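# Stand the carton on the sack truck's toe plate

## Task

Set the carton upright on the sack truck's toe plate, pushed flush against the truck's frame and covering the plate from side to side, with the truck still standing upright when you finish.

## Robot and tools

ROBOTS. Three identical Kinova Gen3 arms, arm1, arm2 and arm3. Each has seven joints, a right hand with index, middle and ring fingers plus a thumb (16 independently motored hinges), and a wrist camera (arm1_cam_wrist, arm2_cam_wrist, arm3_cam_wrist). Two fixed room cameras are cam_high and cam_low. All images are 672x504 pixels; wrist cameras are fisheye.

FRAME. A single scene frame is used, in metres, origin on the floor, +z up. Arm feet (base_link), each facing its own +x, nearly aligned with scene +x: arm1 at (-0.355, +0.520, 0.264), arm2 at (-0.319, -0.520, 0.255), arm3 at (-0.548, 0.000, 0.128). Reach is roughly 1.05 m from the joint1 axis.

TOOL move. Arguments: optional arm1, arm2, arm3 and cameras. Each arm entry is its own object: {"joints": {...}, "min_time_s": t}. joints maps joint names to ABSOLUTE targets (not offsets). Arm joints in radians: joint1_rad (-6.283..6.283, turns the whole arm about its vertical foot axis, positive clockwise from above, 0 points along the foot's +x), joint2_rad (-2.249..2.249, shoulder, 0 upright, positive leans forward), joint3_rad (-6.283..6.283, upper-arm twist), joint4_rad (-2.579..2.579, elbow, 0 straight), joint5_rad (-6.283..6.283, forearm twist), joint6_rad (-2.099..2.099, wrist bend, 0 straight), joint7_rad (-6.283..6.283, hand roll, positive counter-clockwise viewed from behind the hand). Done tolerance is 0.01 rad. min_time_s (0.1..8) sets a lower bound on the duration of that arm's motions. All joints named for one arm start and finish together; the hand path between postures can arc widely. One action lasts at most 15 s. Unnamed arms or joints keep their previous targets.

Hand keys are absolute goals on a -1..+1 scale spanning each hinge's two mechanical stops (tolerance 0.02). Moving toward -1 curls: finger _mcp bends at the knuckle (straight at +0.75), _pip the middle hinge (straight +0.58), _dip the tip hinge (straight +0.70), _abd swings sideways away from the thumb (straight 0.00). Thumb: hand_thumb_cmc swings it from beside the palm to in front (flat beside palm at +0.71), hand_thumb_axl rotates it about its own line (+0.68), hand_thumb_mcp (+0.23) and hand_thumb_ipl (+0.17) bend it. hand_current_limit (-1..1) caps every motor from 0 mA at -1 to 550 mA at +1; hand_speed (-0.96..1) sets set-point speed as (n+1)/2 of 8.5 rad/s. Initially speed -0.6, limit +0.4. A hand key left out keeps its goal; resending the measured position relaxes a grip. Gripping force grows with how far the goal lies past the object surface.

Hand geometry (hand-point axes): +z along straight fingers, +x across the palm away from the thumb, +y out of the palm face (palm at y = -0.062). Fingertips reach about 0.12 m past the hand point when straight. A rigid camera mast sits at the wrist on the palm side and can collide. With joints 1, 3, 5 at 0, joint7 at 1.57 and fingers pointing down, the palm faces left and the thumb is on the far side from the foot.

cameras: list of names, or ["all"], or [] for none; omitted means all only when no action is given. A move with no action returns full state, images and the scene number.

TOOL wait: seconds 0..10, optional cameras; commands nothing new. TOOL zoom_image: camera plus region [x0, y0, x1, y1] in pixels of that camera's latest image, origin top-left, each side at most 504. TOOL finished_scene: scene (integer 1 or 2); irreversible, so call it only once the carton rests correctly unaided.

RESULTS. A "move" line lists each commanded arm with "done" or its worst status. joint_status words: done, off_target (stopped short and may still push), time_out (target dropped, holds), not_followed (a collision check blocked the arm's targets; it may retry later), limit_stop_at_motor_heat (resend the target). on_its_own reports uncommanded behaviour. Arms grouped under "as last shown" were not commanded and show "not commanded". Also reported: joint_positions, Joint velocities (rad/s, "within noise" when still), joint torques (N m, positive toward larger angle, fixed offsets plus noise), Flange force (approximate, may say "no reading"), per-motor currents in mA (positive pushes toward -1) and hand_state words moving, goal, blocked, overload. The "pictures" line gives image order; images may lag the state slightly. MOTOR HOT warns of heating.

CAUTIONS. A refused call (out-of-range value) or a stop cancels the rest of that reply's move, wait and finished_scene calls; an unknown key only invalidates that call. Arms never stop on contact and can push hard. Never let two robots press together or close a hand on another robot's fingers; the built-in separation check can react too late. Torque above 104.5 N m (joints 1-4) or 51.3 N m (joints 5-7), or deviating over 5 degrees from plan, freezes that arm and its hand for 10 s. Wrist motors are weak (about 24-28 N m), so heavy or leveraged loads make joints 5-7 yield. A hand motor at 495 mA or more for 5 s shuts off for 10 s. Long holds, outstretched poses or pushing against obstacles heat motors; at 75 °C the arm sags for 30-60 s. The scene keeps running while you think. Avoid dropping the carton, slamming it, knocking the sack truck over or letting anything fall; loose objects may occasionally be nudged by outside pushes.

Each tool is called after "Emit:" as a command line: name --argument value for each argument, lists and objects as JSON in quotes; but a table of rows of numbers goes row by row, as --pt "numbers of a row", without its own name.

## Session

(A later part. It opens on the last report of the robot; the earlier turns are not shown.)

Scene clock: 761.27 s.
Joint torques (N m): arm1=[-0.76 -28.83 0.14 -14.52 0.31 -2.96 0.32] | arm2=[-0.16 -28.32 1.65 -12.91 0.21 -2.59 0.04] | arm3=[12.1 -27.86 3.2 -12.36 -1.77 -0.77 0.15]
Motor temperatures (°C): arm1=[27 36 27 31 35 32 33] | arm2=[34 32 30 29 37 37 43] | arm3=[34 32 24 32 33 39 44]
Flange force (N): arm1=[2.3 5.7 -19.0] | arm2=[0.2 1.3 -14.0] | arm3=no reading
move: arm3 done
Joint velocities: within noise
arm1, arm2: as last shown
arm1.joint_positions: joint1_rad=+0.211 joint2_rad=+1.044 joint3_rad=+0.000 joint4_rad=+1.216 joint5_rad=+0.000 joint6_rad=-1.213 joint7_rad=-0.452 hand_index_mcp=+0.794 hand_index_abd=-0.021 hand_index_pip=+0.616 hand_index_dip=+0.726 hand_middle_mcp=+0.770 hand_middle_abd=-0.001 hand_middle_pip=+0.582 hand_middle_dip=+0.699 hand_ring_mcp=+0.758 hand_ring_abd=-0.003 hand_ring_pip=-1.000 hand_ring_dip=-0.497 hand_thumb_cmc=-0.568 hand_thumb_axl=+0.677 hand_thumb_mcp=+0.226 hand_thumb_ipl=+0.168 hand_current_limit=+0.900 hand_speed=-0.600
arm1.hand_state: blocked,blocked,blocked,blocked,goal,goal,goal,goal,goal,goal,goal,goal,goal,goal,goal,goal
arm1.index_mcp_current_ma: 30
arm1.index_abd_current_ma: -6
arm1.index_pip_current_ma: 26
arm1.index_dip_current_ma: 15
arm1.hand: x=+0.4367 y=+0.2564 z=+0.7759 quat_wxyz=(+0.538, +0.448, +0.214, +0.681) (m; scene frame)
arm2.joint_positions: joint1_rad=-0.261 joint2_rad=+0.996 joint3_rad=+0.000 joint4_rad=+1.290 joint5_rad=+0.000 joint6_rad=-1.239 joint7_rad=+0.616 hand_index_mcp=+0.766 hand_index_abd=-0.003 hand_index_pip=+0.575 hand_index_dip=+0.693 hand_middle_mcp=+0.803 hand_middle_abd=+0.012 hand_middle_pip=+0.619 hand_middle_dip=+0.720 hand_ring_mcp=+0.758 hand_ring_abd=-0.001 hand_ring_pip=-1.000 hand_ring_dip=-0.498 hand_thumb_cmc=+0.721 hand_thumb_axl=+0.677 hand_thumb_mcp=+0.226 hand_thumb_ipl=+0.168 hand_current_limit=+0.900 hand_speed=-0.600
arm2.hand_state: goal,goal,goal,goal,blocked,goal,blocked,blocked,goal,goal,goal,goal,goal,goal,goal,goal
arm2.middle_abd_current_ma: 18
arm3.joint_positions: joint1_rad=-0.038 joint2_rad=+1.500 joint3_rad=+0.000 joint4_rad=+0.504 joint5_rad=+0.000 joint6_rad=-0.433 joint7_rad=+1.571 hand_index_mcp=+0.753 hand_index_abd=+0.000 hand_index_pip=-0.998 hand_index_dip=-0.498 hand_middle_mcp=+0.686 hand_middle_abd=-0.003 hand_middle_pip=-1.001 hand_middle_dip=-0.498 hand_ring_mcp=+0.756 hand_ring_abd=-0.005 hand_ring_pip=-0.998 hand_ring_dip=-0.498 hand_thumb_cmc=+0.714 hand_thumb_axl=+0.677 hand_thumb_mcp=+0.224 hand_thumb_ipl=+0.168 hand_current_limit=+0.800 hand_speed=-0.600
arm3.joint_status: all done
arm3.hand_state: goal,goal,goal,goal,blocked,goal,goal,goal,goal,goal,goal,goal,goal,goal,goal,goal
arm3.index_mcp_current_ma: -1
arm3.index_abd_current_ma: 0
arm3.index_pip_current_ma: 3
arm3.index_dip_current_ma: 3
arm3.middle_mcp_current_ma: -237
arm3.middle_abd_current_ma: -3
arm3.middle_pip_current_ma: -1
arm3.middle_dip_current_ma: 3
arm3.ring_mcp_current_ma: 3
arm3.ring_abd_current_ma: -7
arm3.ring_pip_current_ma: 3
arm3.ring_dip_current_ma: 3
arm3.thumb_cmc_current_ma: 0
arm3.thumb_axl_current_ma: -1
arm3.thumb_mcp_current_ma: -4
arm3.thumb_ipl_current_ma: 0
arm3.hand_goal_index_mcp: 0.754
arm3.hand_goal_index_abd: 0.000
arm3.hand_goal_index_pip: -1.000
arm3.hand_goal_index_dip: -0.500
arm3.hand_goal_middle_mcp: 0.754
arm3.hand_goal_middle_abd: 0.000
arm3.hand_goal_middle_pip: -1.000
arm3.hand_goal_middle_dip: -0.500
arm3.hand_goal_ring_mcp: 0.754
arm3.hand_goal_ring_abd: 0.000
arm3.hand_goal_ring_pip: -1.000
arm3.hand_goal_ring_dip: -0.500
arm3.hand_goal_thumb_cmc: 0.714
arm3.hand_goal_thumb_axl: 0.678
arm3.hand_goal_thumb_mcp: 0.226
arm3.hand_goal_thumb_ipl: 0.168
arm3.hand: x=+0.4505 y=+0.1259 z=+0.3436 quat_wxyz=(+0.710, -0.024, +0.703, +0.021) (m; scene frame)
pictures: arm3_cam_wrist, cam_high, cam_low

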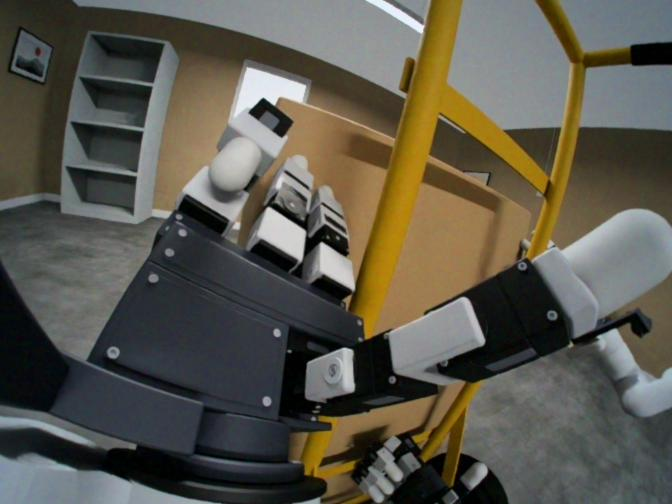

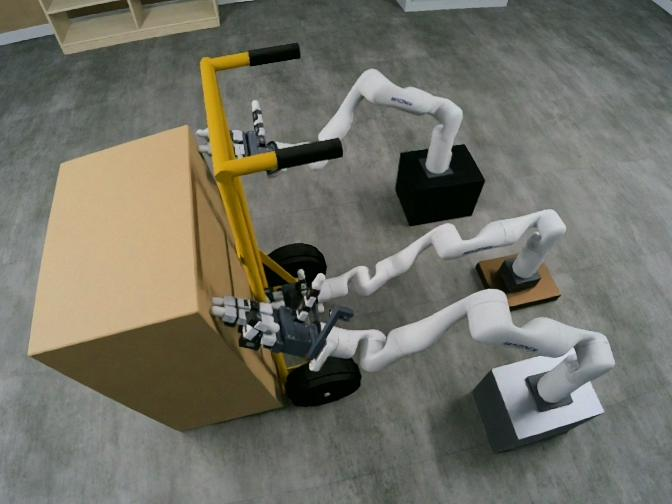

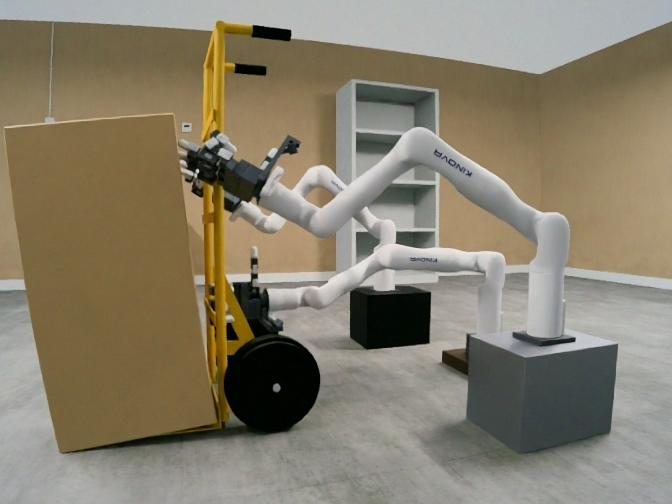

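Emit:
move --arm1 '{"joints":{"joint1_rad":0.2171,"joint2_rad":1.012,"joint4_rad":1.342,"joint6_rad":-1.307},"min_time_s":3}' --arm2 '{"joints":{"joint1_rad":-0.2694,"joint2_rad":0.967,"joint4_rad":1.411,"joint6_rad":-1.33},"min_time_s":3}' --cameras '["cam_high","cam_low"]'

Scene clock: 788.50 s.
Joint torques (N m): arm1=[-1.21 -28.19 -0.06 -14.21 0.51 -3.23 0.38] | arm2=[-0.08 -28.24 1.77 -13.43 0.15 -2.58 0.02] | arm3=[12.02 -27.94 3.11 -12.32 -1.84 -0.82 0.19]
Motor temperatures (°C): arm1=[27 37 27 31 35 32 33] | arm2=[34 32 30 29 37 37 43] | arm3=[35 32 24 32 33 39 44]
Flange force (N): arm1=[1.5 5.5 -17.6] | arm2=[0.5 1.6 -17.0] | arm3=no reading
move: arm1 done; arm2 done
Joint velocities: within noise
arm1.joint_positions: joint1_rad=+0.217 joint2_rad=+1.012 joint3_rad=+0.000 joint4_rad=+1.342 joint5_rad=+0.000 joint6_rad=-1.307 joint7_rad=-0.452 hand_index_mcp=+0.800 hand_index_abd=-0.011 hand_index_pip=+0.620 hand_index_dip=+0.727 hand_middle_mcp=+0.770 hand_middle_abd=-0.001 hand_middle_pip=+0.582 hand_middle_dip=+0.699 hand_ring_mcp=+0.758 hand_ring_abd=-0.003 hand_ring_pip=-1.000 hand_ring_dip=-0.497 hand_thumb_cmc=-0.568 hand_thumb_axl=+0.677 hand_thumb_mcp=+0.226 hand_thumb_ipl=+0.168 hand_current_limit=+0.900 hand_speed=-0.600
arm1.joint_status: all done
arm1.hand_state: blocked,goal,blocked,blocked,goal,goal,goal,goal,goal,goal,goal,goal,goal,goal,goal,goal
arm1.index_mcp_current_ma: 38
arm1.index_abd_current_ma: -2
arm1.index_pip_current_ma: 32
arm1.index_dip_current_ma: 17
arm1.middle_mcp_current_ma: 5
arm1.middle_abd_current_ma: 0
arm1.middle_pip_current_ma: 1
arm1.middle_dip_current_ma: 0
arm1.ring_mcp_current_ma: 0
arm1.ring_abd_current_ma: 0
arm1.ring_pip_current_ma: 0
arm1.ring_dip_current_ma: 0
arm1.thumb_cmc_current_ma: 0
arm1.thumb_axl_current_ma: 0
arm1.thumb_mcp_current_ma: 0
arm1.thumb_ipl_current_ma: 0
arm1.hand_goal_index_mcp: 0.754
arm1.hand_goal_index_abd: 0.000
arm1.hand_goal_index_pip: 0.576
arm1.hand_goal_index_dip: 0.696
arm1.hand_goal_middle_mcp: 0.754
arm1.hand_goal_middle_abd: 0.000
arm1.hand_goal_middle_pip: 0.576
arm1.hand_goal_middle_dip: 0.696
arm1.hand_goal_ring_mcp: 0.754
arm1.hand_goal_ring_abd: 0.000
arm1.hand_goal_ring_pip: -1.000
arm1.hand_goal_ring_dip: -0.500
arm1.hand_goal_thumb_cmc: -0.570
arm1.hand_goal_thumb_axl: 0.678
arm1.hand_goal_thumb_mcp: 0.226
arm1.hand_goal_thumb_ipl: 0.168
arm1.hand: x=+0.4091 y=+0.2577 z=+0.7652 quat_wxyz=(+0.540, +0.448, +0.213, +0.680) (m; scene frame)
arm2.joint_positions: joint1_rad=-0.269 joint2_rad=+0.967 joint3_rad=+0.000 joint4_rad=+1.411 joint5_rad=+0.000 joint6_rad=-1.330 joint7_rad=+0.616 hand_index_mcp=+0.766 hand_index_abd=-0.003 hand_index_pip=+0.575 hand_index_dip=+0.693 hand_middle_mcp=+0.806 hand_middle_abd=+0.009 hand_middle_pip=+0.620 hand_middle_dip=+0.720 hand_ring_mcp=+0.758 hand_ring_abd=-0.001 hand_ring_pip=-1.000 hand_ring_dip=-0.498 hand_thumb_cmc=+0.721 hand_thumb_axl=+0.677 hand_thumb_mcp=+0.226 hand_thumb_ipl=+0.168 hand_current_limit=+0.900 hand_speed=-0.600
arm2.joint_status: all done
arm2.hand_state: goal,goal,goal,goal,blocked,goal,blocked,blocked,goal,goal,goal,goal,goal,goal,goal,goal
arm2.index_mcp_current_ma: 22
arm2.index_abd_current_ma: -3
arm2.index_pip_current_ma: 0
arm2.index_dip_current_ma: -3
arm2.middle_mcp_current_ma: 154
arm2.middle_abd_current_ma: 11
arm2.middle_pip_current_ma: 112
arm2.middle_dip_current_ma: 52
arm2.ring_mcp_current_ma: 6
arm2.ring_abd_current_ma: -1
arm2.ring_pip_current_ma: 0
arm2.ring_dip_current_ma: 3
arm2.thumb_cmc_current_ma: 10
arm2.thumb_axl_current_ma: -1
arm2.thumb_mcp_current_ma: 0
arm2.thumb_ipl_current_ma: 0
arm2.hand_goal_index_mcp: 0.754
arm2.hand_goal_index_abd: 0.000
arm2.hand_goal_index_pip: 0.576
arm2.hand_goal_index_dip: 0.696
arm2.hand_goal_middle_mcp: 0.754
arm2.hand_goal_middle_abd: 0.000
arm2.hand_goal_middle_pip: 0.576
arm2.hand_goal_middle_dip: 0.696
arm2.hand_goal_ring_mcp: 0.754
arm2.hand_goal_ring_abd: 0.000
arm2.hand_goal_ring_pip: -1.000
arm2.hand_goal_ring_dip: -0.500
arm2.hand_goal_thumb_cmc: 0.714
arm2.hand_goal_thumb_axl: 0.678
arm2.hand_goal_thumb_mcp: 0.226
arm2.hand_goal_thumb_ipl: 0.168
arm2.hand: x=+0.4207 y=-0.2677 z=+0.7762 quat_wxyz=(+0.696, +0.155, +0.474, +0.517) (m; scene frame)
arm3.joint_positions: joint1_rad=-0.037 joint2_rad=+1.500 joint3_rad=+0.000 joint4_rad=+0.504 joint5_rad=+0.000 joint6_rad=-0.433 joint7_rad=+1.571 hand_index_mcp=+0.753 hand_index_abd=+0.000 hand_index_pip=-0.998 hand_index_dip=-0.498 hand_middle_mcp=+0.686 hand_middle_abd=-0.003 hand_middle_pip=-1.001 hand_middle_dip=-0.498 hand_ring_mcp=+0.756 hand_ring_abd=-0.005 hand_ring_pip=-0.998 hand_ring_dip=-0.498 hand_thumb_cmc=+0.714 hand_thumb_axl=+0.677 hand_thumb_mcp=+0.224 hand_thumb_ipl=+0.168 hand_current_limit=+0.800 hand_speed=-0.600
arm3.joint_status: not commanded
arm3.hand_state: goal,goal,goal,goal,blocked,goal,goal,goal,goal,goal,goal,goal,goal,goal,goal,goal
arm3.index_mcp_current_ma: -1
arm3.index_abd_current_ma: 0
arm3.index_pip_current_ma: 3
arm3.index_dip_current_ma: 3
arm3.middle_mcp_current_ma: -237
arm3.middle_abd_current_ma: -3
arm3.middle_pip_current_ma: -1
arm3.middle_dip_current_ma: 3
arm3.ring_mcp_current_ma: 3
arm3.ring_abd_current_ma: -7
arm3.ring_pip_current_ma: 3
arm3.ring_dip_current_ma: 3
arm3.thumb_cmc_current_ma: 0
arm3.thumb_axl_current_ma: -1
arm3.thumb_mcp_current_ma: -4
arm3.thumb_ipl_current_ma: 0
arm3.hand_goal_index_mcp: 0.754
arm3.hand_goal_index_abd: 0.000
arm3.hand_goal_index_pip: -1.000
arm3.hand_goal_index_dip: -0.500
arm3.hand_goal_middle_mcp: 0.754
arm3.hand_goal_middle_abd: 0.000
arm3.hand_goal_middle_pip: -1.000
arm3.hand_goal_middle_dip: -0.500
arm3.hand_goal_ring_mcp: 0.754
arm3.hand_goal_ring_abd: 0.000
arm3.hand_goal_ring_pip: -1.000
arm3.hand_goal_ring_dip: -0.500
arm3.hand_goal_thumb_cmc: 0.714
arm3.hand_goal_thumb_axl: 0.678
arm3.hand_goal_thumb_mcp: 0.226
arm3.hand_goal_thumb_ipl: 0.168
arm3.hand: x=+0.4505 y=+0.1259 z=+0.3436 quat_wxyz=(+0.710, -0.024, +0.703, +0.021) (m; scene frame)
pictures: cam_high, cam_low

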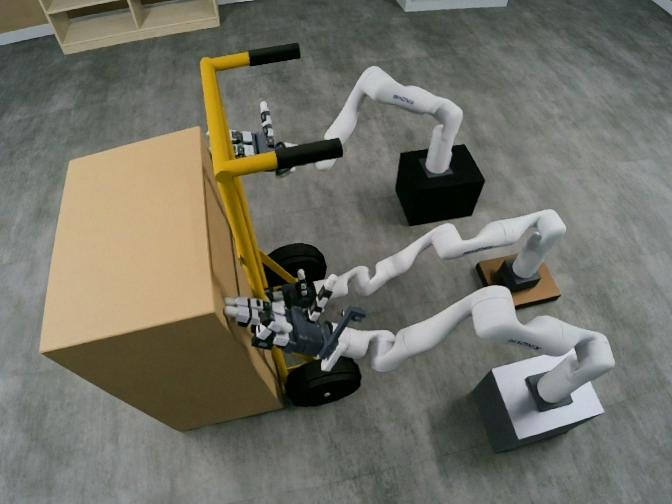

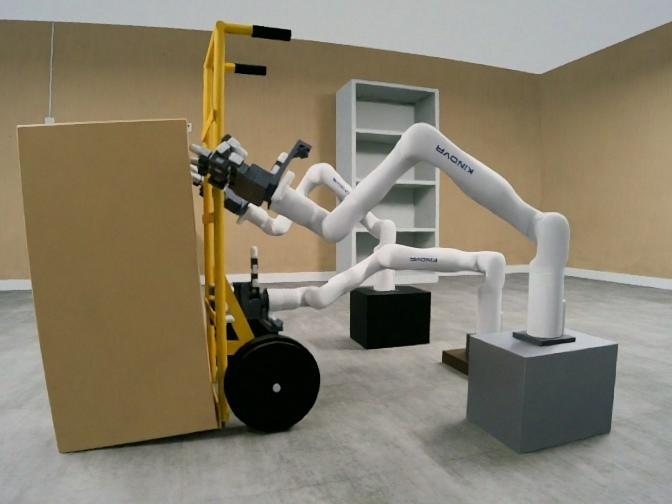

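Emit:
move --arm1 '{"joints":{"joint1_rad":0.2236,"joint2_rad":0.997,"joint4_rad":1.4485,"joint6_rad":-1.3985},"min_time_s":3}' --arm2 '{"joints":{"joint1_rad":-0.279,"joint2_rad":0.954,"joint4_rad":1.5135,"joint6_rad":-1.42},"min_time_s":3}' --cameras '["cam_high","cam_low","arm2_cam_wrist","arm3_cam_wrist"]'

Scene clock: 796.23 s.
Joint torques (N m): arm1=[-1.54 -27.23 -0.15 -13.56 0.63 -3.1 0.35] | arm2=[-0.21 -28.05 1.66 -13.91 0.26 -2.37 0.05] | arm3=[-1.63 -30.68 0.63 -10.82 0.01 -2.9 0.15]
Motor temperatures (°C): arm1=[27 37 27 31 35 32 33] | arm2=[34 32 30 29 37 37 43] | arm3=[35 32 24 32 33 39 44]
Flange force (N): arm1=[1.2 5.8 -16.9] | arm2=[0.1 2.2 -20.7] | arm3=no reading
move: arm1 done; arm2 done
Joint velocities: within noise
arm1.joint_positions: joint1_rad=+0.224 joint2_rad=+0.997 joint3_rad=+0.000 joint4_rad=+1.448 joint5_rad=+0.000 joint6_rad=-1.398 joint7_rad=-0.452 hand_index_mcp=+0.801 hand_index_abd=-0.008 hand_index_pip=+0.621 hand_index_dip=+0.728 hand_middle_mcp=+0.768 hand_middle_abd=+0.000 hand_middle_pip=+0.580 hand_middle_dip=+0.698 hand_ring_mcp=+0.758 hand_ring_abd=-0.003 hand_ring_pip=-1.000 hand_ring_dip=-0.497 hand_thumb_cmc=-0.568 hand_thumb_axl=+0.677 hand_thumb_mcp=+0.226 hand_thumb_ipl=+0.168 hand_current_limit=+0.900 hand_speed=-0.600
arm1.joint_status: all done
arm1.hand_state: blocked,goal,blocked,blocked,goal,goal,goal,goal,goal,goal,goal,goal,goal,goal,goal,goal
arm1.index_mcp_current_ma: 40
arm1.index_abd_current_ma: -1
arm1.index_pip_current_ma: 33
arm1.index_dip_current_ma: 17
arm1.middle_mcp_current_ma: 4
arm1.middle_abd_current_ma: 0
arm1.middle_pip_current_ma: 0
arm1.middle_dip_current_ma: 0
arm1.ring_mcp_current_ma: 0
arm1.ring_abd_current_ma: 0
arm1.ring_pip_current_ma: 0
arm1.ring_dip_current_ma: 0
arm1.thumb_cmc_current_ma: 0
arm1.thumb_axl_current_ma: 0
arm1.thumb_mcp_current_ma: 0
arm1.thumb_ipl_current_ma: 0
arm1.hand_goal_index_mcp: 0.754
arm1.hand_goal_index_abd: 0.000
arm1.hand_goal_index_pip: 0.576
arm1.hand_goal_index_dip: 0.696
arm1.hand_goal_middle_mcp: 0.754
arm1.hand_goal_middle_abd: 0.000
arm1.hand_goal_middle_pip: 0.576
arm1.hand_goal_middle_dip: 0.696
arm1.hand_goal_ring_mcp: 0.754
arm1.hand_goal_ring_abd: 0.000
arm1.hand_goal_ring_pip: -1.000
arm1.hand_goal_ring_dip: -0.500
arm1.hand_goal_thumb_cmc: -0.570
arm1.hand_goal_thumb_axl: 0.678
arm1.hand_goal_thumb_mcp: 0.226
arm1.hand_goal_thumb_ipl: 0.168
arm1.hand: x=+0.3836 y=+0.2583 z=+0.7509 quat_wxyz=(+0.542, +0.449, +0.211, +0.678) (m; scene frame)
arm2.joint_positions: joint1_rad=-0.279 joint2_rad=+0.954 joint3_rad=+0.000 joint4_rad=+1.513 joint5_rad=+0.000 joint6_rad=-1.420 joint7_rad=+0.616 hand_index_mcp=+0.766 hand_index_abd=-0.003 hand_index_pip=+0.575 hand_index_dip=+0.693 hand_middle_mcp=+0.807 hand_middle_abd=+0.016 hand_middle_pip=+0.622 hand_middle_dip=+0.720 hand_ring_mcp=+0.758 hand_ring_abd=-0.001 hand_ring_pip=-1.000 hand_ring_dip=-0.498 hand_thumb_cmc=+0.721 hand_thumb_axl=+0.677 hand_thumb_mcp=+0.226 hand_thumb_ipl=+0.168 hand_current_limit=+0.900 hand_speed=-0.600
arm2.joint_status: all done
arm2.hand_state: goal,goal,goal,goal,blocked,goal,blocked,blocked,goal,goal,goal,goal,goal,goal,goal,goal
arm2.index_mcp_current_ma: 22
arm2.index_abd_current_ma: -3
arm2.index_pip_current_ma: 0
arm2.index_dip_current_ma: -3
arm2.middle_mcp_current_ma: 157
arm2.middle_abd_current_ma: 25
arm2.middle_pip_current_ma: 122
arm2.middle_dip_current_ma: 52
arm2.ring_mcp_current_ma: 6
arm2.ring_abd_current_ma: -1
arm2.ring_pip_current_ma: 0
arm2.ring_dip_current_ma: 3
arm2.thumb_cmc_current_ma: 10
arm2.thumb_axl_current_ma: -1
arm2.thumb_mcp_current_ma: 0
arm2.thumb_ipl_current_ma: 0
arm2.hand_goal_index_mcp: 0.754
arm2.hand_goal_index_abd: 0.000
arm2.hand_goal_index_pip: 0.576
arm2.hand_goal_index_dip: 0.696
arm2.hand_goal_middle_mcp: 0.754
arm2.hand_goal_middle_abd: 0.000
arm2.hand_goal_middle_pip: 0.576
arm2.hand_goal_middle_dip: 0.696
arm2.hand_goal_ring_mcp: 0.754
arm2.hand_goal_ring_abd: 0.000
arm2.hand_goal_ring_pip: -1.000
arm2.hand_goal_ring_dip: -0.500
arm2.hand_goal_thumb_cmc: 0.714
arm2.hand_goal_thumb_axl: 0.678
arm2.hand_goal_thumb_mcp: 0.226
arm2.hand_goal_thumb_ipl: 0.168
arm2.hand: x=+0.3952 y=-0.2685 z=+0.7622 quat_wxyz=(+0.694, +0.153, +0.474, +0.520) (m; scene frame)
arm3.joint_positions: joint1_rad=-0.037 joint2_rad=+1.500 joint3_rad=+0.000 joint4_rad=+0.504 joint5_rad=+0.000 joint6_rad=-0.433 joint7_rad=+1.571 hand_index_mcp=+0.753 hand_index_abd=+0.000 hand_index_pip=-0.998 hand_index_dip=-0.498 hand_middle_mcp=+0.687 hand_middle_abd=-0.003 hand_middle_pip=-1.000 hand_middle_dip=-0.498 hand_ring_mcp=+0.756 hand_ring_abd=-0.005 hand_ring_pip=-0.998 hand_ring_dip=-0.498 hand_thumb_cmc=+0.714 hand_thumb_axl=+0.677 hand_thumb_mcp=+0.224 hand_thumb_ipl=+0.168 hand_current_limit=+0.800 hand_speed=-0.600
arm3.joint_status: not commanded
arm3.hand_state: goal,goal,goal,goal,blocked,goal,goal,goal,goal,goal,goal,goal,goal,goal,goal,goal
arm3.index_mcp_current_ma: -1
arm3.index_abd_current_ma: 0
arm3.index_pip_current_ma: 3
arm3.index_dip_current_ma: 3
arm3.middle_mcp_current_ma: -232
arm3.middle_abd_current_ma: -4
arm3.middle_pip_current_ma: 0
arm3.middle_dip_current_ma: 3
arm3.ring_mcp_current_ma: 2
arm3.ring_abd_current_ma: -7
arm3.ring_pip_current_ma: 3
arm3.ring_dip_current_ma: 3
arm3.thumb_cmc_current_ma: 0
arm3.thumb_axl_current_ma: -1
arm3.thumb_mcp_current_ma: -4
arm3.thumb_ipl_current_ma: 0
arm3.hand_goal_index_mcp: 0.754
arm3.hand_goal_index_abd: 0.000
arm3.hand_goal_index_pip: -1.000
arm3.hand_goal_index_dip: -0.500
arm3.hand_goal_middle_mcp: 0.754
arm3.hand_goal_middle_abd: 0.000
arm3.hand_goal_middle_pip: -1.000
arm3.hand_goal_middle_dip: -0.500
arm3.hand_goal_ring_mcp: 0.754
arm3.hand_goal_ring_abd: 0.000
arm3.hand_goal_ring_pip: -1.000
arm3.hand_goal_ring_dip: -0.500
arm3.hand_goal_thumb_cmc: 0.714
arm3.hand_goal_thumb_axl: 0.678
arm3.hand_goal_thumb_mcp: 0.226
arm3.hand_goal_thumb_ipl: 0.168
arm3.hand: x=+0.4505 y=+0.1259 z=+0.3436 quat_wxyz=(+0.710, -0.024, +0.703, +0.021) (m; scene frame)
pictures: arm2_cam_wrist, arm3_cam_wrist, cam_high, cam_low

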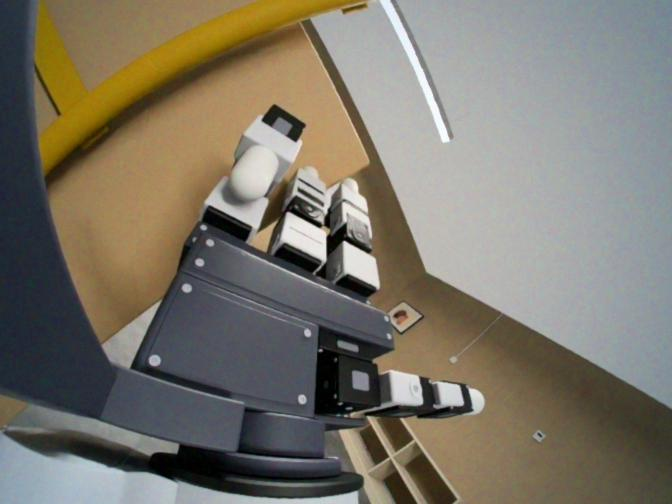

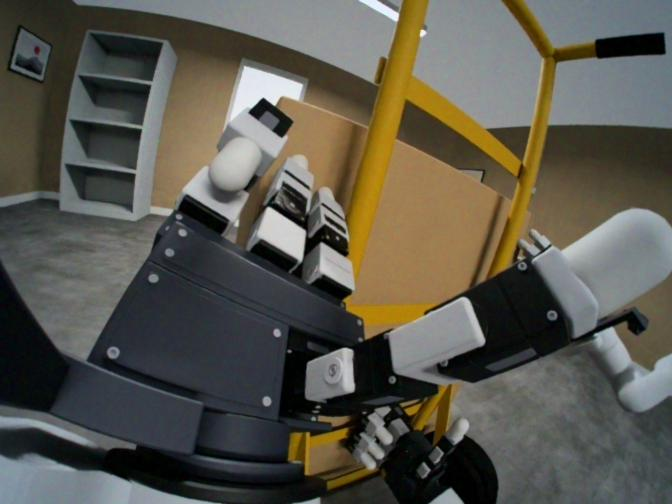

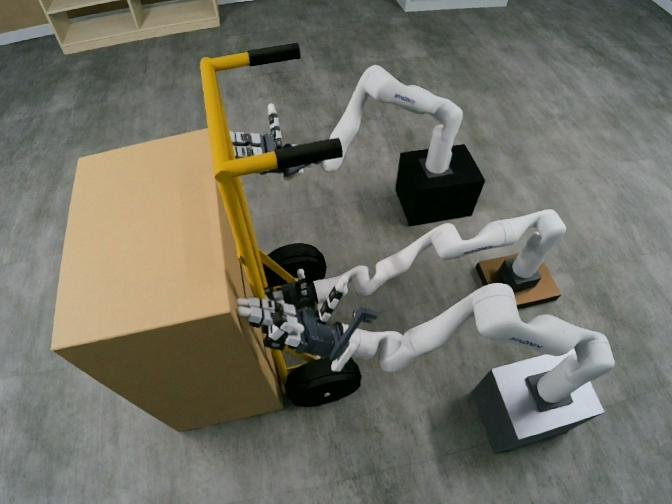

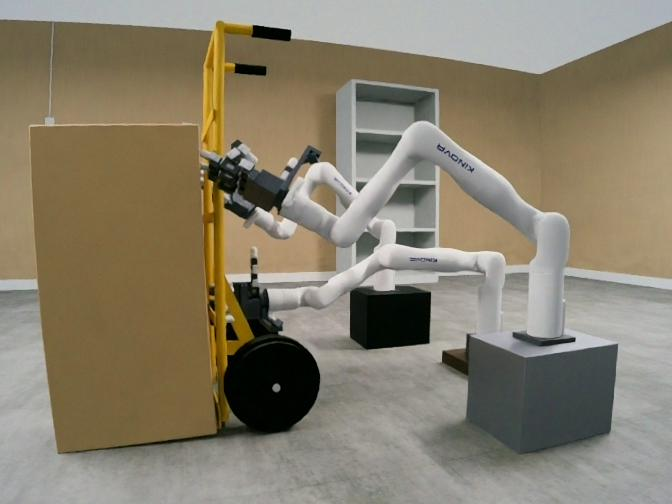

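Emit:
move --arm1 '{"joints":{"joint1_rad":0.2302,"joint2_rad":0.982,"joint4_rad":1.555,"joint6_rad":-1.49},"min_time_s":4}' --arm2 '{"joints":{"joint1_rad":-0.288,"joint2_rad":0.941,"joint4_rad":1.616,"joint6_rad":-1.51},"min_time_s":4}' --cameras '["cam_high","cam_low","arm2_cam_wrist","arm3_cam_wrist"]'

Emit:
zoom_image --camera "cam_low" --region '[150, 260, 330, 460]'

Emit:
zoom_image --camera "cam_high" --region '[40, 40, 380, 450]'

Scene clock: 806.17 s.
Joint torques (N m): arm1=[0.03 -21.72 0.11 -7.21 -0.32 -2.86 0.37] | arm2=[0.71 -23.16 1.85 -8.36 -0.14 -2.4 0.09] | arm3=[-1.63 -30.75 0.71 -10.88 0.02 -2.84 0.14]
Motor temperatures (°C): arm1=[27 38 27 31 35 32 33] | arm2=[34 32 30 29 37 37 43] | arm3=[35 33 24 32 33 39 44]
Flange force (N): arm1=[1.1 4.2 1.4] | arm2=[0.8 2.1 -4.4] | arm3=no reading
move: arm1 done; arm2 done
Joint velocities: within noise
arm1.joint_positions: joint1_rad=+0.230 joint2_rad=+0.982 joint3_rad=+0.000 joint4_rad=+1.555 joint5_rad=+0.000 joint6_rad=-1.490 joint7_rad=-0.452 hand_index_mcp=+0.776 hand_index_abd=-0.009 hand_index_pip=+0.586 hand_index_dip=+0.701 hand_middle_mcp=+0.768 hand_middle_abd=+0.001 hand_middle_pip=+0.580 hand_middle_dip=+0.698 hand_ring_mcp=+0.758 hand_ring_abd=-0.003 hand_ring_pip=-1.000 hand_ring_dip=-0.497 hand_thumb_cmc=-0.568 hand_thumb_axl=+0.677 hand_thumb_mcp=+0.226 hand_thumb_ipl=+0.168 hand_current_limit=+0.900 hand_speed=-0.600
arm1.joint_status: all done
arm1.hand_state: blocked,goal,goal,goal,goal,goal,goal,goal,goal,goal,goal,goal,goal,goal,goal,goal
arm1.index_mcp_current_ma: 9
arm1.index_abd_current_ma: -1
arm1.index_pip_current_ma: 2
arm1.index_dip_current_ma: 0
arm1.middle_mcp_current_ma: 4
arm1.middle_abd_current_ma: 0
arm1.middle_pip_current_ma: 0
arm1.middle_dip_current_ma: 0
arm1.ring_mcp_current_ma: 0
arm1.ring_abd_current_ma: 0
arm1.ring_pip_current_ma: 0
arm1.ring_dip_current_ma: 0
arm1.thumb_cmc_current_ma: 0
arm1.thumb_axl_current_ma: 0
arm1.thumb_mcp_current_ma: 0
arm1.thumb_ipl_current_ma: 0
arm1.hand_goal_index_mcp: 0.754
arm1.hand_goal_index_abd: 0.000
arm1.hand_goal_index_pip: 0.576
arm1.hand_goal_index_dip: 0.696
arm1.hand_goal_middle_mcp: 0.754
arm1.hand_goal_middle_abd: 0.000
arm1.hand_goal_middle_pip: 0.576
arm1.hand_goal_middle_dip: 0.696
arm1.hand_goal_ring_mcp: 0.754
arm1.hand_goal_ring_abd: 0.000
arm1.hand_goal_ring_pip: -1.000
arm1.hand_goal_ring_dip: -0.500
arm1.hand_goal_thumb_cmc: -0.570
arm1.hand_goal_thumb_axl: 0.678
arm1.hand_goal_thumb_mcp: 0.226
arm1.hand_goal_thumb_ipl: 0.168
arm1.hand: x=+0.3564 y=+0.2597 z=+0.7385 quat_wxyz=(+0.544, +0.450, +0.210, +0.676) (m; scene frame)
arm2.joint_positions: joint1_rad=-0.288 joint2_rad=+0.941 joint3_rad=+0.000 joint4_rad=+1.616 joint5_rad=+0.000 joint6_rad=-1.510 joint7_rad=+0.616 hand_index_mcp=+0.766 hand_index_abd=-0.003 hand_index_pip=+0.575 hand_index_dip=+0.693 hand_middle_mcp=+0.773 hand_middle_abd=+0.001 hand_middle_pip=+0.584 hand_middle_dip=+0.699 hand_ring_mcp=+0.758 hand_ring_abd=-0.001 hand_ring_pip=-1.000 hand_ring_dip=-0.498 hand_thumb_cmc=+0.721 hand_thumb_axl=+0.677 hand_thumb_mcp=+0.226 hand_thumb_ipl=+0.168 hand_current_limit=+0.900 hand_speed=-0.600
arm2.joint_status: all done
arm2.hand_state: goal,goal,goal,goal,goal,goal,goal,goal,goal,goal,goal,goal,goal,goal,goal,goal
arm2.index_mcp_current_ma: 22
arm2.index_abd_current_ma: -3
arm2.index_pip_current_ma: 0
arm2.index_dip_current_ma: -3
arm2.middle_mcp_current_ma: 39
arm2.middle_abd_current_ma: 0
arm2.middle_pip_current_ma: 12
arm2.middle_dip_current_ma: 3
arm2.ring_mcp_current_ma: 6
arm2.ring_abd_current_ma: -1
arm2.ring_pip_current_ma: 0
arm2.ring_dip_current_ma: 3
arm2.thumb_cmc_current_ma: 10
arm2.thumb_axl_current_ma: -1
arm2.thumb_mcp_current_ma: 0
arm2.thumb_ipl_current_ma: 0
arm2.hand_goal_index_mcp: 0.754
arm2.hand_goal_index_abd: 0.000
arm2.hand_goal_index_pip: 0.576
arm2.hand_goal_index_dip: 0.696
arm2.hand_goal_middle_mcp: 0.754
arm2.hand_goal_middle_abd: 0.000
arm2.hand_goal_middle_pip: 0.576
arm2.hand_goal_middle_dip: 0.696
arm2.hand_goal_ring_mcp: 0.754
arm2.hand_goal_ring_abd: 0.000
arm2.hand_goal_ring_pip: -1.000
arm2.hand_goal_ring_dip: -0.500
arm2.hand_goal_thumb_cmc: 0.714
arm2.hand_goal_thumb_axl: 0.678
arm2.hand_goal_thumb_mcp: 0.226
arm2.hand_goal_thumb_ipl: 0.168
arm2.hand: x=+0.3684 y=-0.2707 z=+0.7501 quat_wxyz=(+0.691, +0.151, +0.475, +0.523) (m; scene frame)
arm3.joint_positions: joint1_rad=-0.037 joint2_rad=+1.500 joint3_rad=+0.000 joint4_rad=+0.504 joint5_rad=+0.000 joint6_rad=-0.433 joint7_rad=+1.571 hand_index_mcp=+0.753 hand_index_abd=+0.000 hand_index_pip=-0.998 hand_index_dip=-0.498 hand_middle_mcp=+0.688 hand_middle_abd=-0.004 hand_middle_pip=-1.000 hand_middle_dip=-0.498 hand_ring_mcp=+0.756 hand_ring_abd=-0.005 hand_ring_pip=-0.998 hand_ring_dip=-0.498 hand_thumb_cmc=+0.714 hand_thumb_axl=+0.677 hand_thumb_mcp=+0.224 hand_thumb_ipl=+0.168 hand_current_limit=+0.800 hand_speed=-0.600
arm3.joint_status: not commanded
arm3.hand_state: goal,goal,goal,goal,blocked,goal,goal,goal,goal,goal,goal,goal,goal,goal,goal,goal
arm3.index_mcp_current_ma: -1
arm3.index_abd_current_ma: 0
arm3.index_pip_current_ma: 3
arm3.index_dip_current_ma: 3
arm3.middle_mcp_current_ma: -232
arm3.middle_abd_current_ma: -5
arm3.middle_pip_current_ma: 0
arm3.middle_dip_current_ma: 3
arm3.ring_mcp_current_ma: 2
arm3.ring_abd_current_ma: -7
arm3.ring_pip_current_ma: 3
arm3.ring_dip_current_ma: 3
arm3.thumb_cmc_current_ma: 0
arm3.thumb_axl_current_ma: -1
arm3.thumb_mcp_current_ma: -4
arm3.thumb_ipl_current_ma: 0
arm3.hand_goal_index_mcp: 0.754
arm3.hand_goal_index_abd: 0.000
arm3.hand_goal_index_pip: -1.000
arm3.hand_goal_index_dip: -0.500
arm3.hand_goal_middle_mcp: 0.754
arm3.hand_goal_middle_abd: 0.000
arm3.hand_goal_middle_pip: -1.000
arm3.hand_goal_middle_dip: -0.500
arm3.hand_goal_ring_mcp: 0.754
arm3.hand_goal_ring_abd: 0.000
arm3.hand_goal_ring_pip: -1.000
arm3.hand_goal_ring_dip: -0.500
arm3.hand_goal_thumb_cmc: 0.714
arm3.hand_goal_thumb_axl: 0.678
arm3.hand_goal_thumb_mcp: 0.226
arm3.hand_goal_thumb_ipl: 0.168
arm3.hand: x=+0.4505 y=+0.1259 z=+0.3436 quat_wxyz=(+0.710, -0.024, +0.703, +0.021) (m; scene frame)
pictures: arm2_cam_wrist, arm3_cam_wrist, cam_high, cam_low

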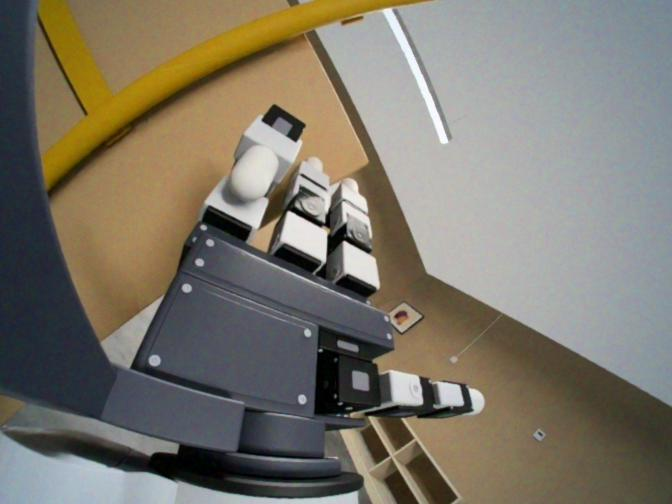

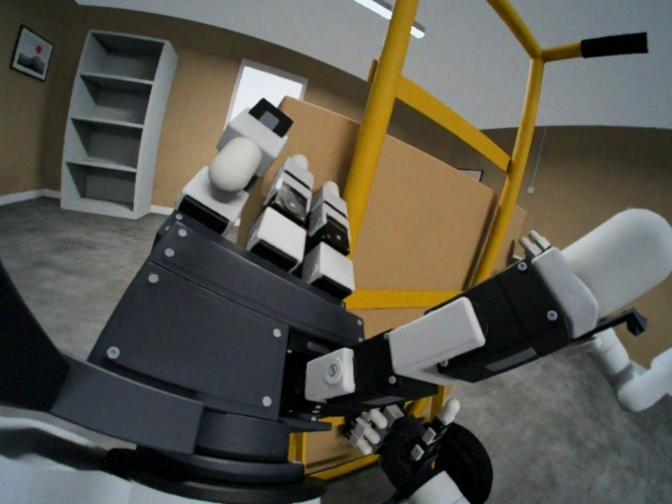

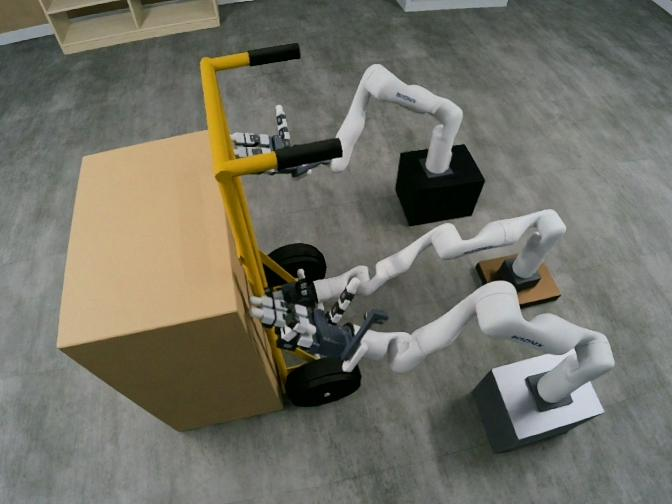

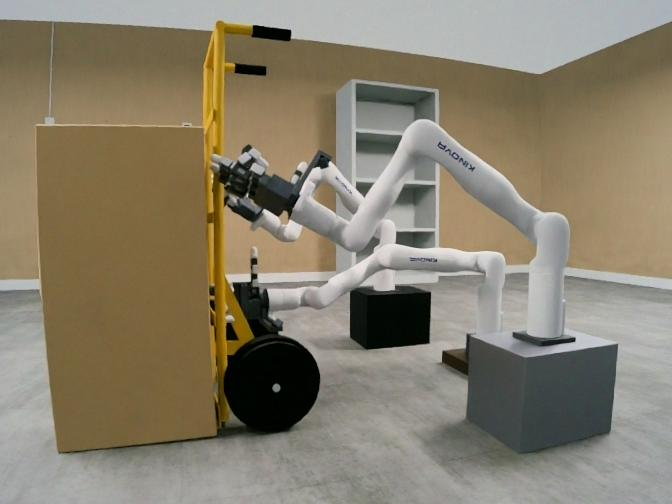

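Scaled by 2.520 from the camera's 672x504 image, which has a finer 960x720 frame.

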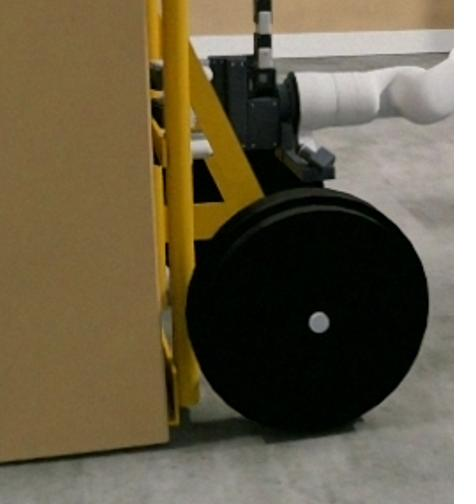

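Scaled by 1.229 from the camera's 672x504 image, which has a finer 960x720 frame.

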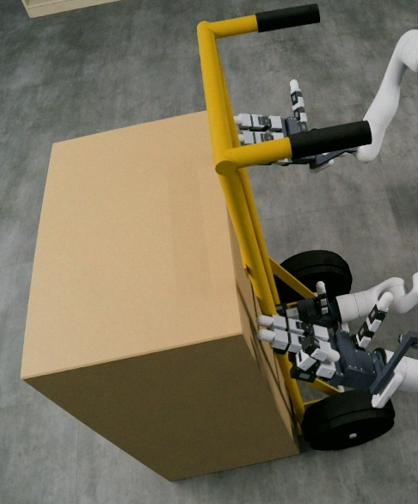

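Emit:
move --arm1 '{"joints":{"joint1_rad":0.2302,"joint2_rad":0.983,"joint4_rad":1.733,"joint6_rad":-1.669},"min_time_s":1.5}' --arm2 '{"joints":{"joint1_rad":-0.288,"joint2_rad":0.944,"joint4_rad":1.791,"joint6_rad":-1.688},"min_time_s":1.5}' --cameras '["all"]'

Emit:
zoom_image --camera "arm1_cam_wrist" --region '[0, 0, 330, 250]'

Emit:
zoom_image --camera "arm3_cam_wrist" --region '[240, 180, 570, 504]'

Emit:
zoom_image --camera "cam_low" --region '[170, 330, 270, 450]'

Scene clock: 877.87 s.
Joint torques (N m): arm1=[-0.26 -20.48 0.01 -5.89 -0.18 -2.86 0.35] | arm2=[0.74 -21.8 1.77 -7.08 -0.1 -2.36 0.06] | arm3=[-1.61 -30.72 0.77 -10.95 0.02 -2.79 0.09]
Motor temperatures (°C): arm1=[27 38 27 31 35 32 33] | arm2=[34 33 30 28 37 38 43] | arm3=[34 35 24 31 33 39 44]
Flange force (N): arm1=[0.7 4.3 2.2] | arm2=[1.0 2.6 -4.4] | arm3=no reading
move: arm1 done; arm2 done
Joint velocities: within noise
arm1.joint_positions: joint1_rad=+0.230 joint2_rad=+0.983 joint3_rad=+0.000 joint4_rad=+1.733 joint5_rad=+0.000 joint6_rad=-1.669 joint7_rad=-0.452 hand_index_mcp=+0.772 hand_index_abd=-0.001 hand_index_pip=+0.584 hand_index_dip=+0.700 hand_middle_mcp=+0.768 hand_middle_abd=+0.001 hand_middle_pip=+0.580 hand_middle_dip=+0.698 hand_ring_mcp=+0.758 hand_ring_abd=-0.003 hand_ring_pip=-1.000 hand_ring_dip=-0.497 hand_thumb_cmc=-0.568 hand_thumb_axl=+0.677 hand_thumb_mcp=+0.226 hand_thumb_ipl=+0.168 hand_current_limit=+0.900 hand_speed=-0.600
arm1.joint_status: all done
arm1.hand_state: goal,goal,goal,goal,goal,goal,goal,goal,goal,goal,goal,goal,goal,goal,goal,goal
arm1.index_mcp_current_ma: 6
arm1.index_abd_current_ma: 0
arm1.index_pip_current_ma: 1
arm1.index_dip_current_ma: 0
arm1.middle_mcp_current_ma: 4
arm1.middle_abd_current_ma: 0
arm1.middle_pip_current_ma: 0
arm1.middle_dip_current_ma: 0
arm1.ring_mcp_current_ma: 0
arm1.ring_abd_current_ma: 0
arm1.ring_pip_current_ma: 0
arm1.ring_dip_current_ma: 0
arm1.thumb_cmc_current_ma: 0
arm1.thumb_axl_current_ma: 0
arm1.thumb_mcp_current_ma: 0
arm1.thumb_ipl_current_ma: 0
arm1.hand_goal_index_mcp: 0.754
arm1.hand_goal_index_abd: 0.000
arm1.hand_goal_index_pip: 0.576
arm1.hand_goal_index_dip: 0.696
arm1.hand_goal_middle_mcp: 0.754
arm1.hand_goal_middle_abd: 0.000
arm1.hand_goal_middle_pip: 0.576
arm1.hand_goal_middle_dip: 0.696
arm1.hand_goal_ring_mcp: 0.754
arm1.hand_goal_ring_abd: 0.000
arm1.hand_goal_ring_pip: -1.000
arm1.hand_goal_ring_dip: -0.500
arm1.hand_goal_thumb_cmc: -0.570
arm1.hand_goal_thumb_axl: 0.678
arm1.hand_goal_thumb_mcp: 0.226
arm1.hand_goal_thumb_ipl: 0.168
arm1.hand: x=+0.3093 y=+0.2713 z=+0.7101 quat_wxyz=(+0.544, +0.450, +0.210, +0.676) (m; scene frame)
arm2.joint_positions: joint1_rad=-0.288 joint2_rad=+0.944 joint3_rad=+0.000 joint4_rad=+1.791 joint5_rad=+0.000 joint6_rad=-1.688 joint7_rad=+0.616 hand_index_mcp=+0.766 hand_index_abd=-0.003 hand_index_pip=+0.575 hand_index_dip=+0.693 hand_middle_mcp=+0.772 hand_middle_abd=+0.001 hand_middle_pip=+0.584 hand_middle_dip=+0.699 hand_ring_mcp=+0.758 hand_ring_abd=-0.001 hand_ring_pip=-1.000 hand_ring_dip=-0.498 hand_thumb_cmc=+0.721 hand_thumb_axl=+0.677 hand_thumb_mcp=+0.226 hand_thumb_ipl=+0.168 hand_current_limit=+0.900 hand_speed=-0.600
arm2.joint_status: all done
arm2.hand_state: goal,goal,goal,goal,goal,goal,goal,goal,goal,goal,goal,goal,goal,goal,goal,goal
arm2.index_mcp_current_ma: 22
arm2.index_abd_current_ma: -3
arm2.index_pip_current_ma: 0
arm2.index_dip_current_ma: -3
arm2.middle_mcp_current_ma: 39
arm2.middle_abd_current_ma: 0
arm2.middle_pip_current_ma: 12
arm2.middle_dip_current_ma: 3
arm2.ring_mcp_current_ma: 6
arm2.ring_abd_current_ma: -1
arm2.ring_pip_current_ma: 0
arm2.ring_dip_current_ma: 3
arm2.thumb_cmc_current_ma: 10
arm2.thumb_axl_current_ma: -1
arm2.thumb_mcp_current_ma: 0
arm2.thumb_ipl_current_ma: 0
arm2.hand_goal_index_mcp: 0.754
arm2.hand_goal_index_abd: 0.000
arm2.hand_goal_index_pip: 0.576
arm2.hand_goal_index_dip: 0.696
arm2.hand_goal_middle_mcp: 0.754
arm2.hand_goal_middle_abd: 0.000
arm2.hand_goal_middle_pip: 0.576
arm2.hand_goal_middle_dip: 0.696
arm2.hand_goal_ring_mcp: 0.754
arm2.hand_goal_ring_abd: 0.000
arm2.hand_goal_ring_pip: -1.000
arm2.hand_goal_ring_dip: -0.500
arm2.hand_goal_thumb_cmc: 0.714
arm2.hand_goal_thumb_axl: 0.678
arm2.hand_goal_thumb_mcp: 0.226
arm2.hand_goal_thumb_ipl: 0.168
arm2.hand: x=+0.3229 y=-0.2868 z=+0.7223 quat_wxyz=(+0.691, +0.151, +0.475, +0.523) (m; scene frame)
arm3.joint_positions: joint1_rad=-0.037 joint2_rad=+1.500 joint3_rad=+0.000 joint4_rad=+0.504 joint5_rad=+0.000 joint6_rad=-0.433 joint7_rad=+1.571 hand_index_mcp=+0.753 hand_index_abd=+0.000 hand_index_pip=-0.998 hand_index_dip=-0.498 hand_middle_mcp=+0.688 hand_middle_abd=-0.004 hand_middle_pip=-1.000 hand_middle_dip=-0.498 hand_ring_mcp=+0.756 hand_ring_abd=-0.005 hand_ring_pip=-0.998 hand_ring_dip=-0.498 hand_thumb_cmc=+0.714 hand_thumb_axl=+0.677 hand_thumb_mcp=+0.224 hand_thumb_ipl=+0.168 hand_current_limit=+0.800 hand_speed=-0.600
arm3.joint_status: not commanded
arm3.hand_state: goal,goal,goal,goal,blocked,goal,goal,goal,goal,goal,goal,goal,goal,goal,goal,goal
arm3.index_mcp_current_ma: -1
arm3.index_abd_current_ma: 0
arm3.index_pip_current_ma: 3
arm3.index_dip_current_ma: 3
arm3.middle_mcp_current_ma: -232
arm3.middle_abd_current_ma: -5
arm3.middle_pip_current_ma: 0
arm3.middle_dip_current_ma: 3
arm3.ring_mcp_current_ma: 2
arm3.ring_abd_current_ma: -7
arm3.ring_pip_current_ma: 3
arm3.ring_dip_current_ma: 3
arm3.thumb_cmc_current_ma: 0
arm3.thumb_axl_current_ma: -1
arm3.thumb_mcp_current_ma: -4
arm3.thumb_ipl_current_ma: 0
arm3.hand_goal_index_mcp: 0.754
arm3.hand_goal_index_abd: 0.000
arm3.hand_goal_index_pip: -1.000
arm3.hand_goal_index_dip: -0.500
arm3.hand_goal_middle_mcp: 0.754
arm3.hand_goal_middle_abd: 0.000
arm3.hand_goal_middle_pip: -1.000
arm3.hand_goal_middle_dip: -0.500
arm3.hand_goal_ring_mcp: 0.754
arm3.hand_goal_ring_abd: 0.000
arm3.hand_goal_ring_pip: -1.000
arm3.hand_goal_ring_dip: -0.500
arm3.hand_goal_thumb_cmc: 0.714
arm3.hand_goal_thumb_axl: 0.678
arm3.hand_goal_thumb_mcp: 0.226
arm3.hand_goal_thumb_ipl: 0.168
arm3.hand: x=+0.4505 y=+0.1259 z=+0.3436 quat_wxyz=(+0.710, -0.024, +0.703, +0.021) (m; scene frame)
pictures: arm1_cam_wrist, arm2_cam_wrist, arm3_cam_wrist, cam_high, cam_low

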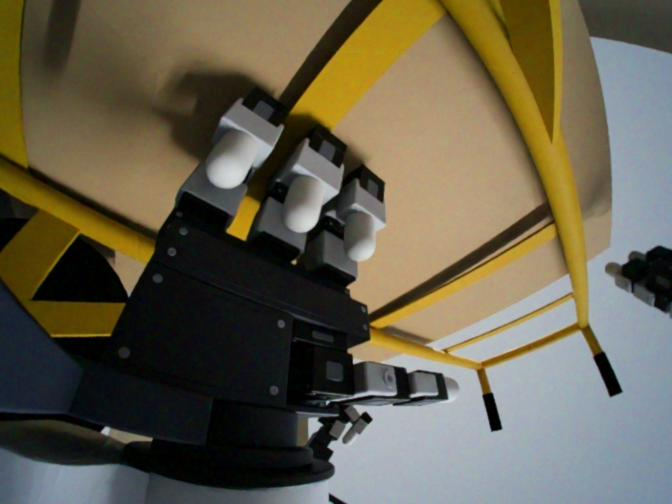

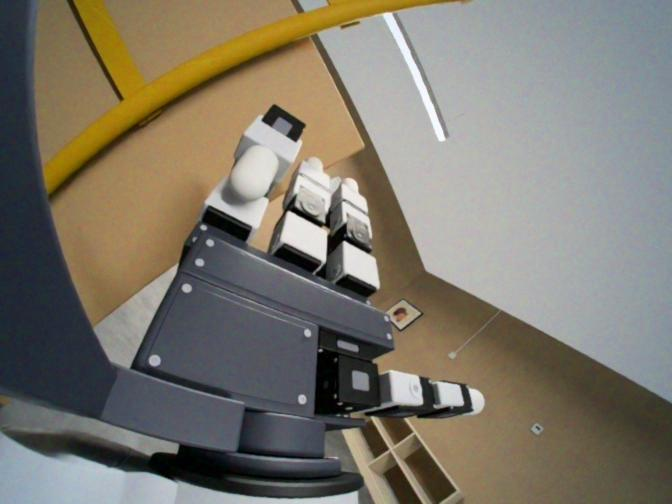

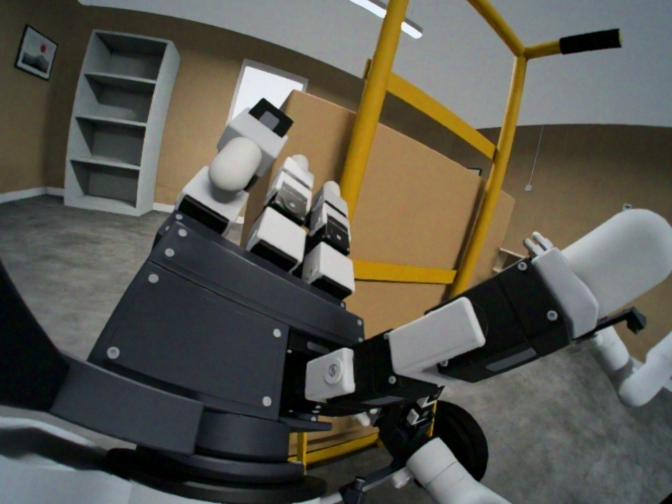

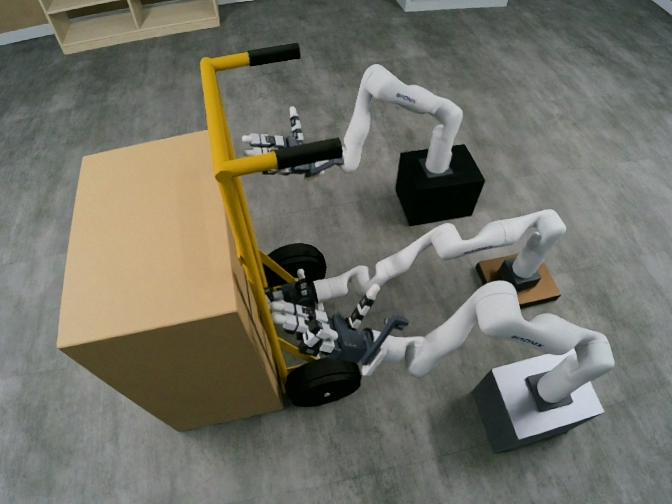

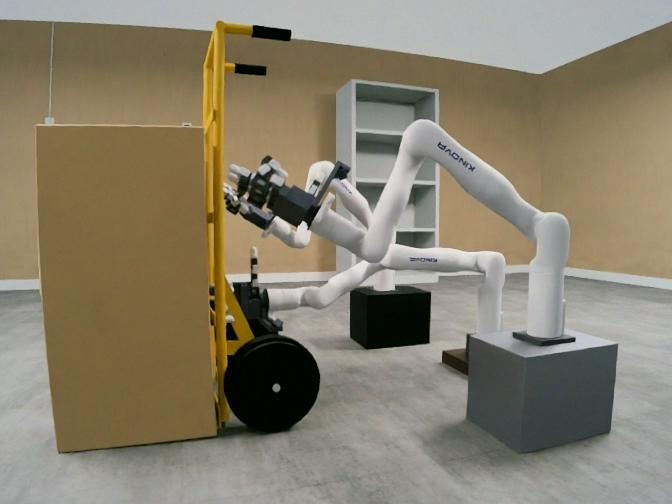

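Scaled by 1.527 from the camera's 672x504 image, which has a finer 960x720 frame.

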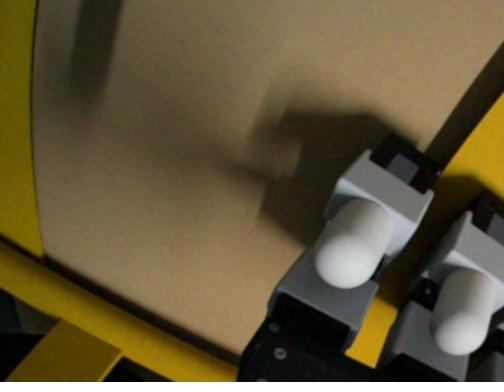

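Scaled by 1.527 from the camera's 672x504 image, which has a finer 960x720 frame.

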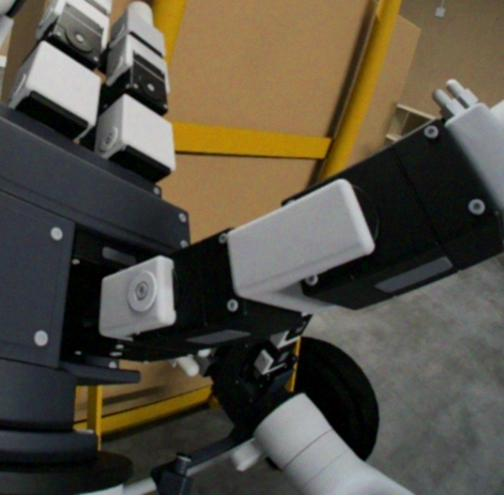

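Scaled by 4.200 from the camera's 672x504 image, which has a finer 960x720 frame.

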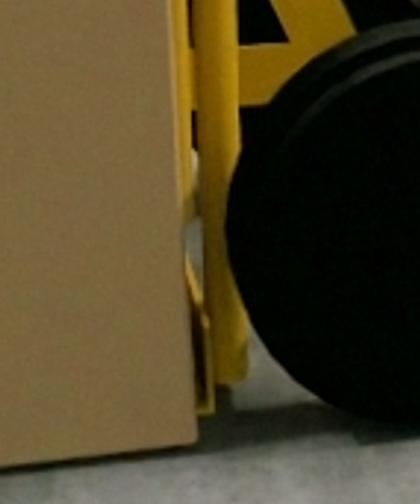

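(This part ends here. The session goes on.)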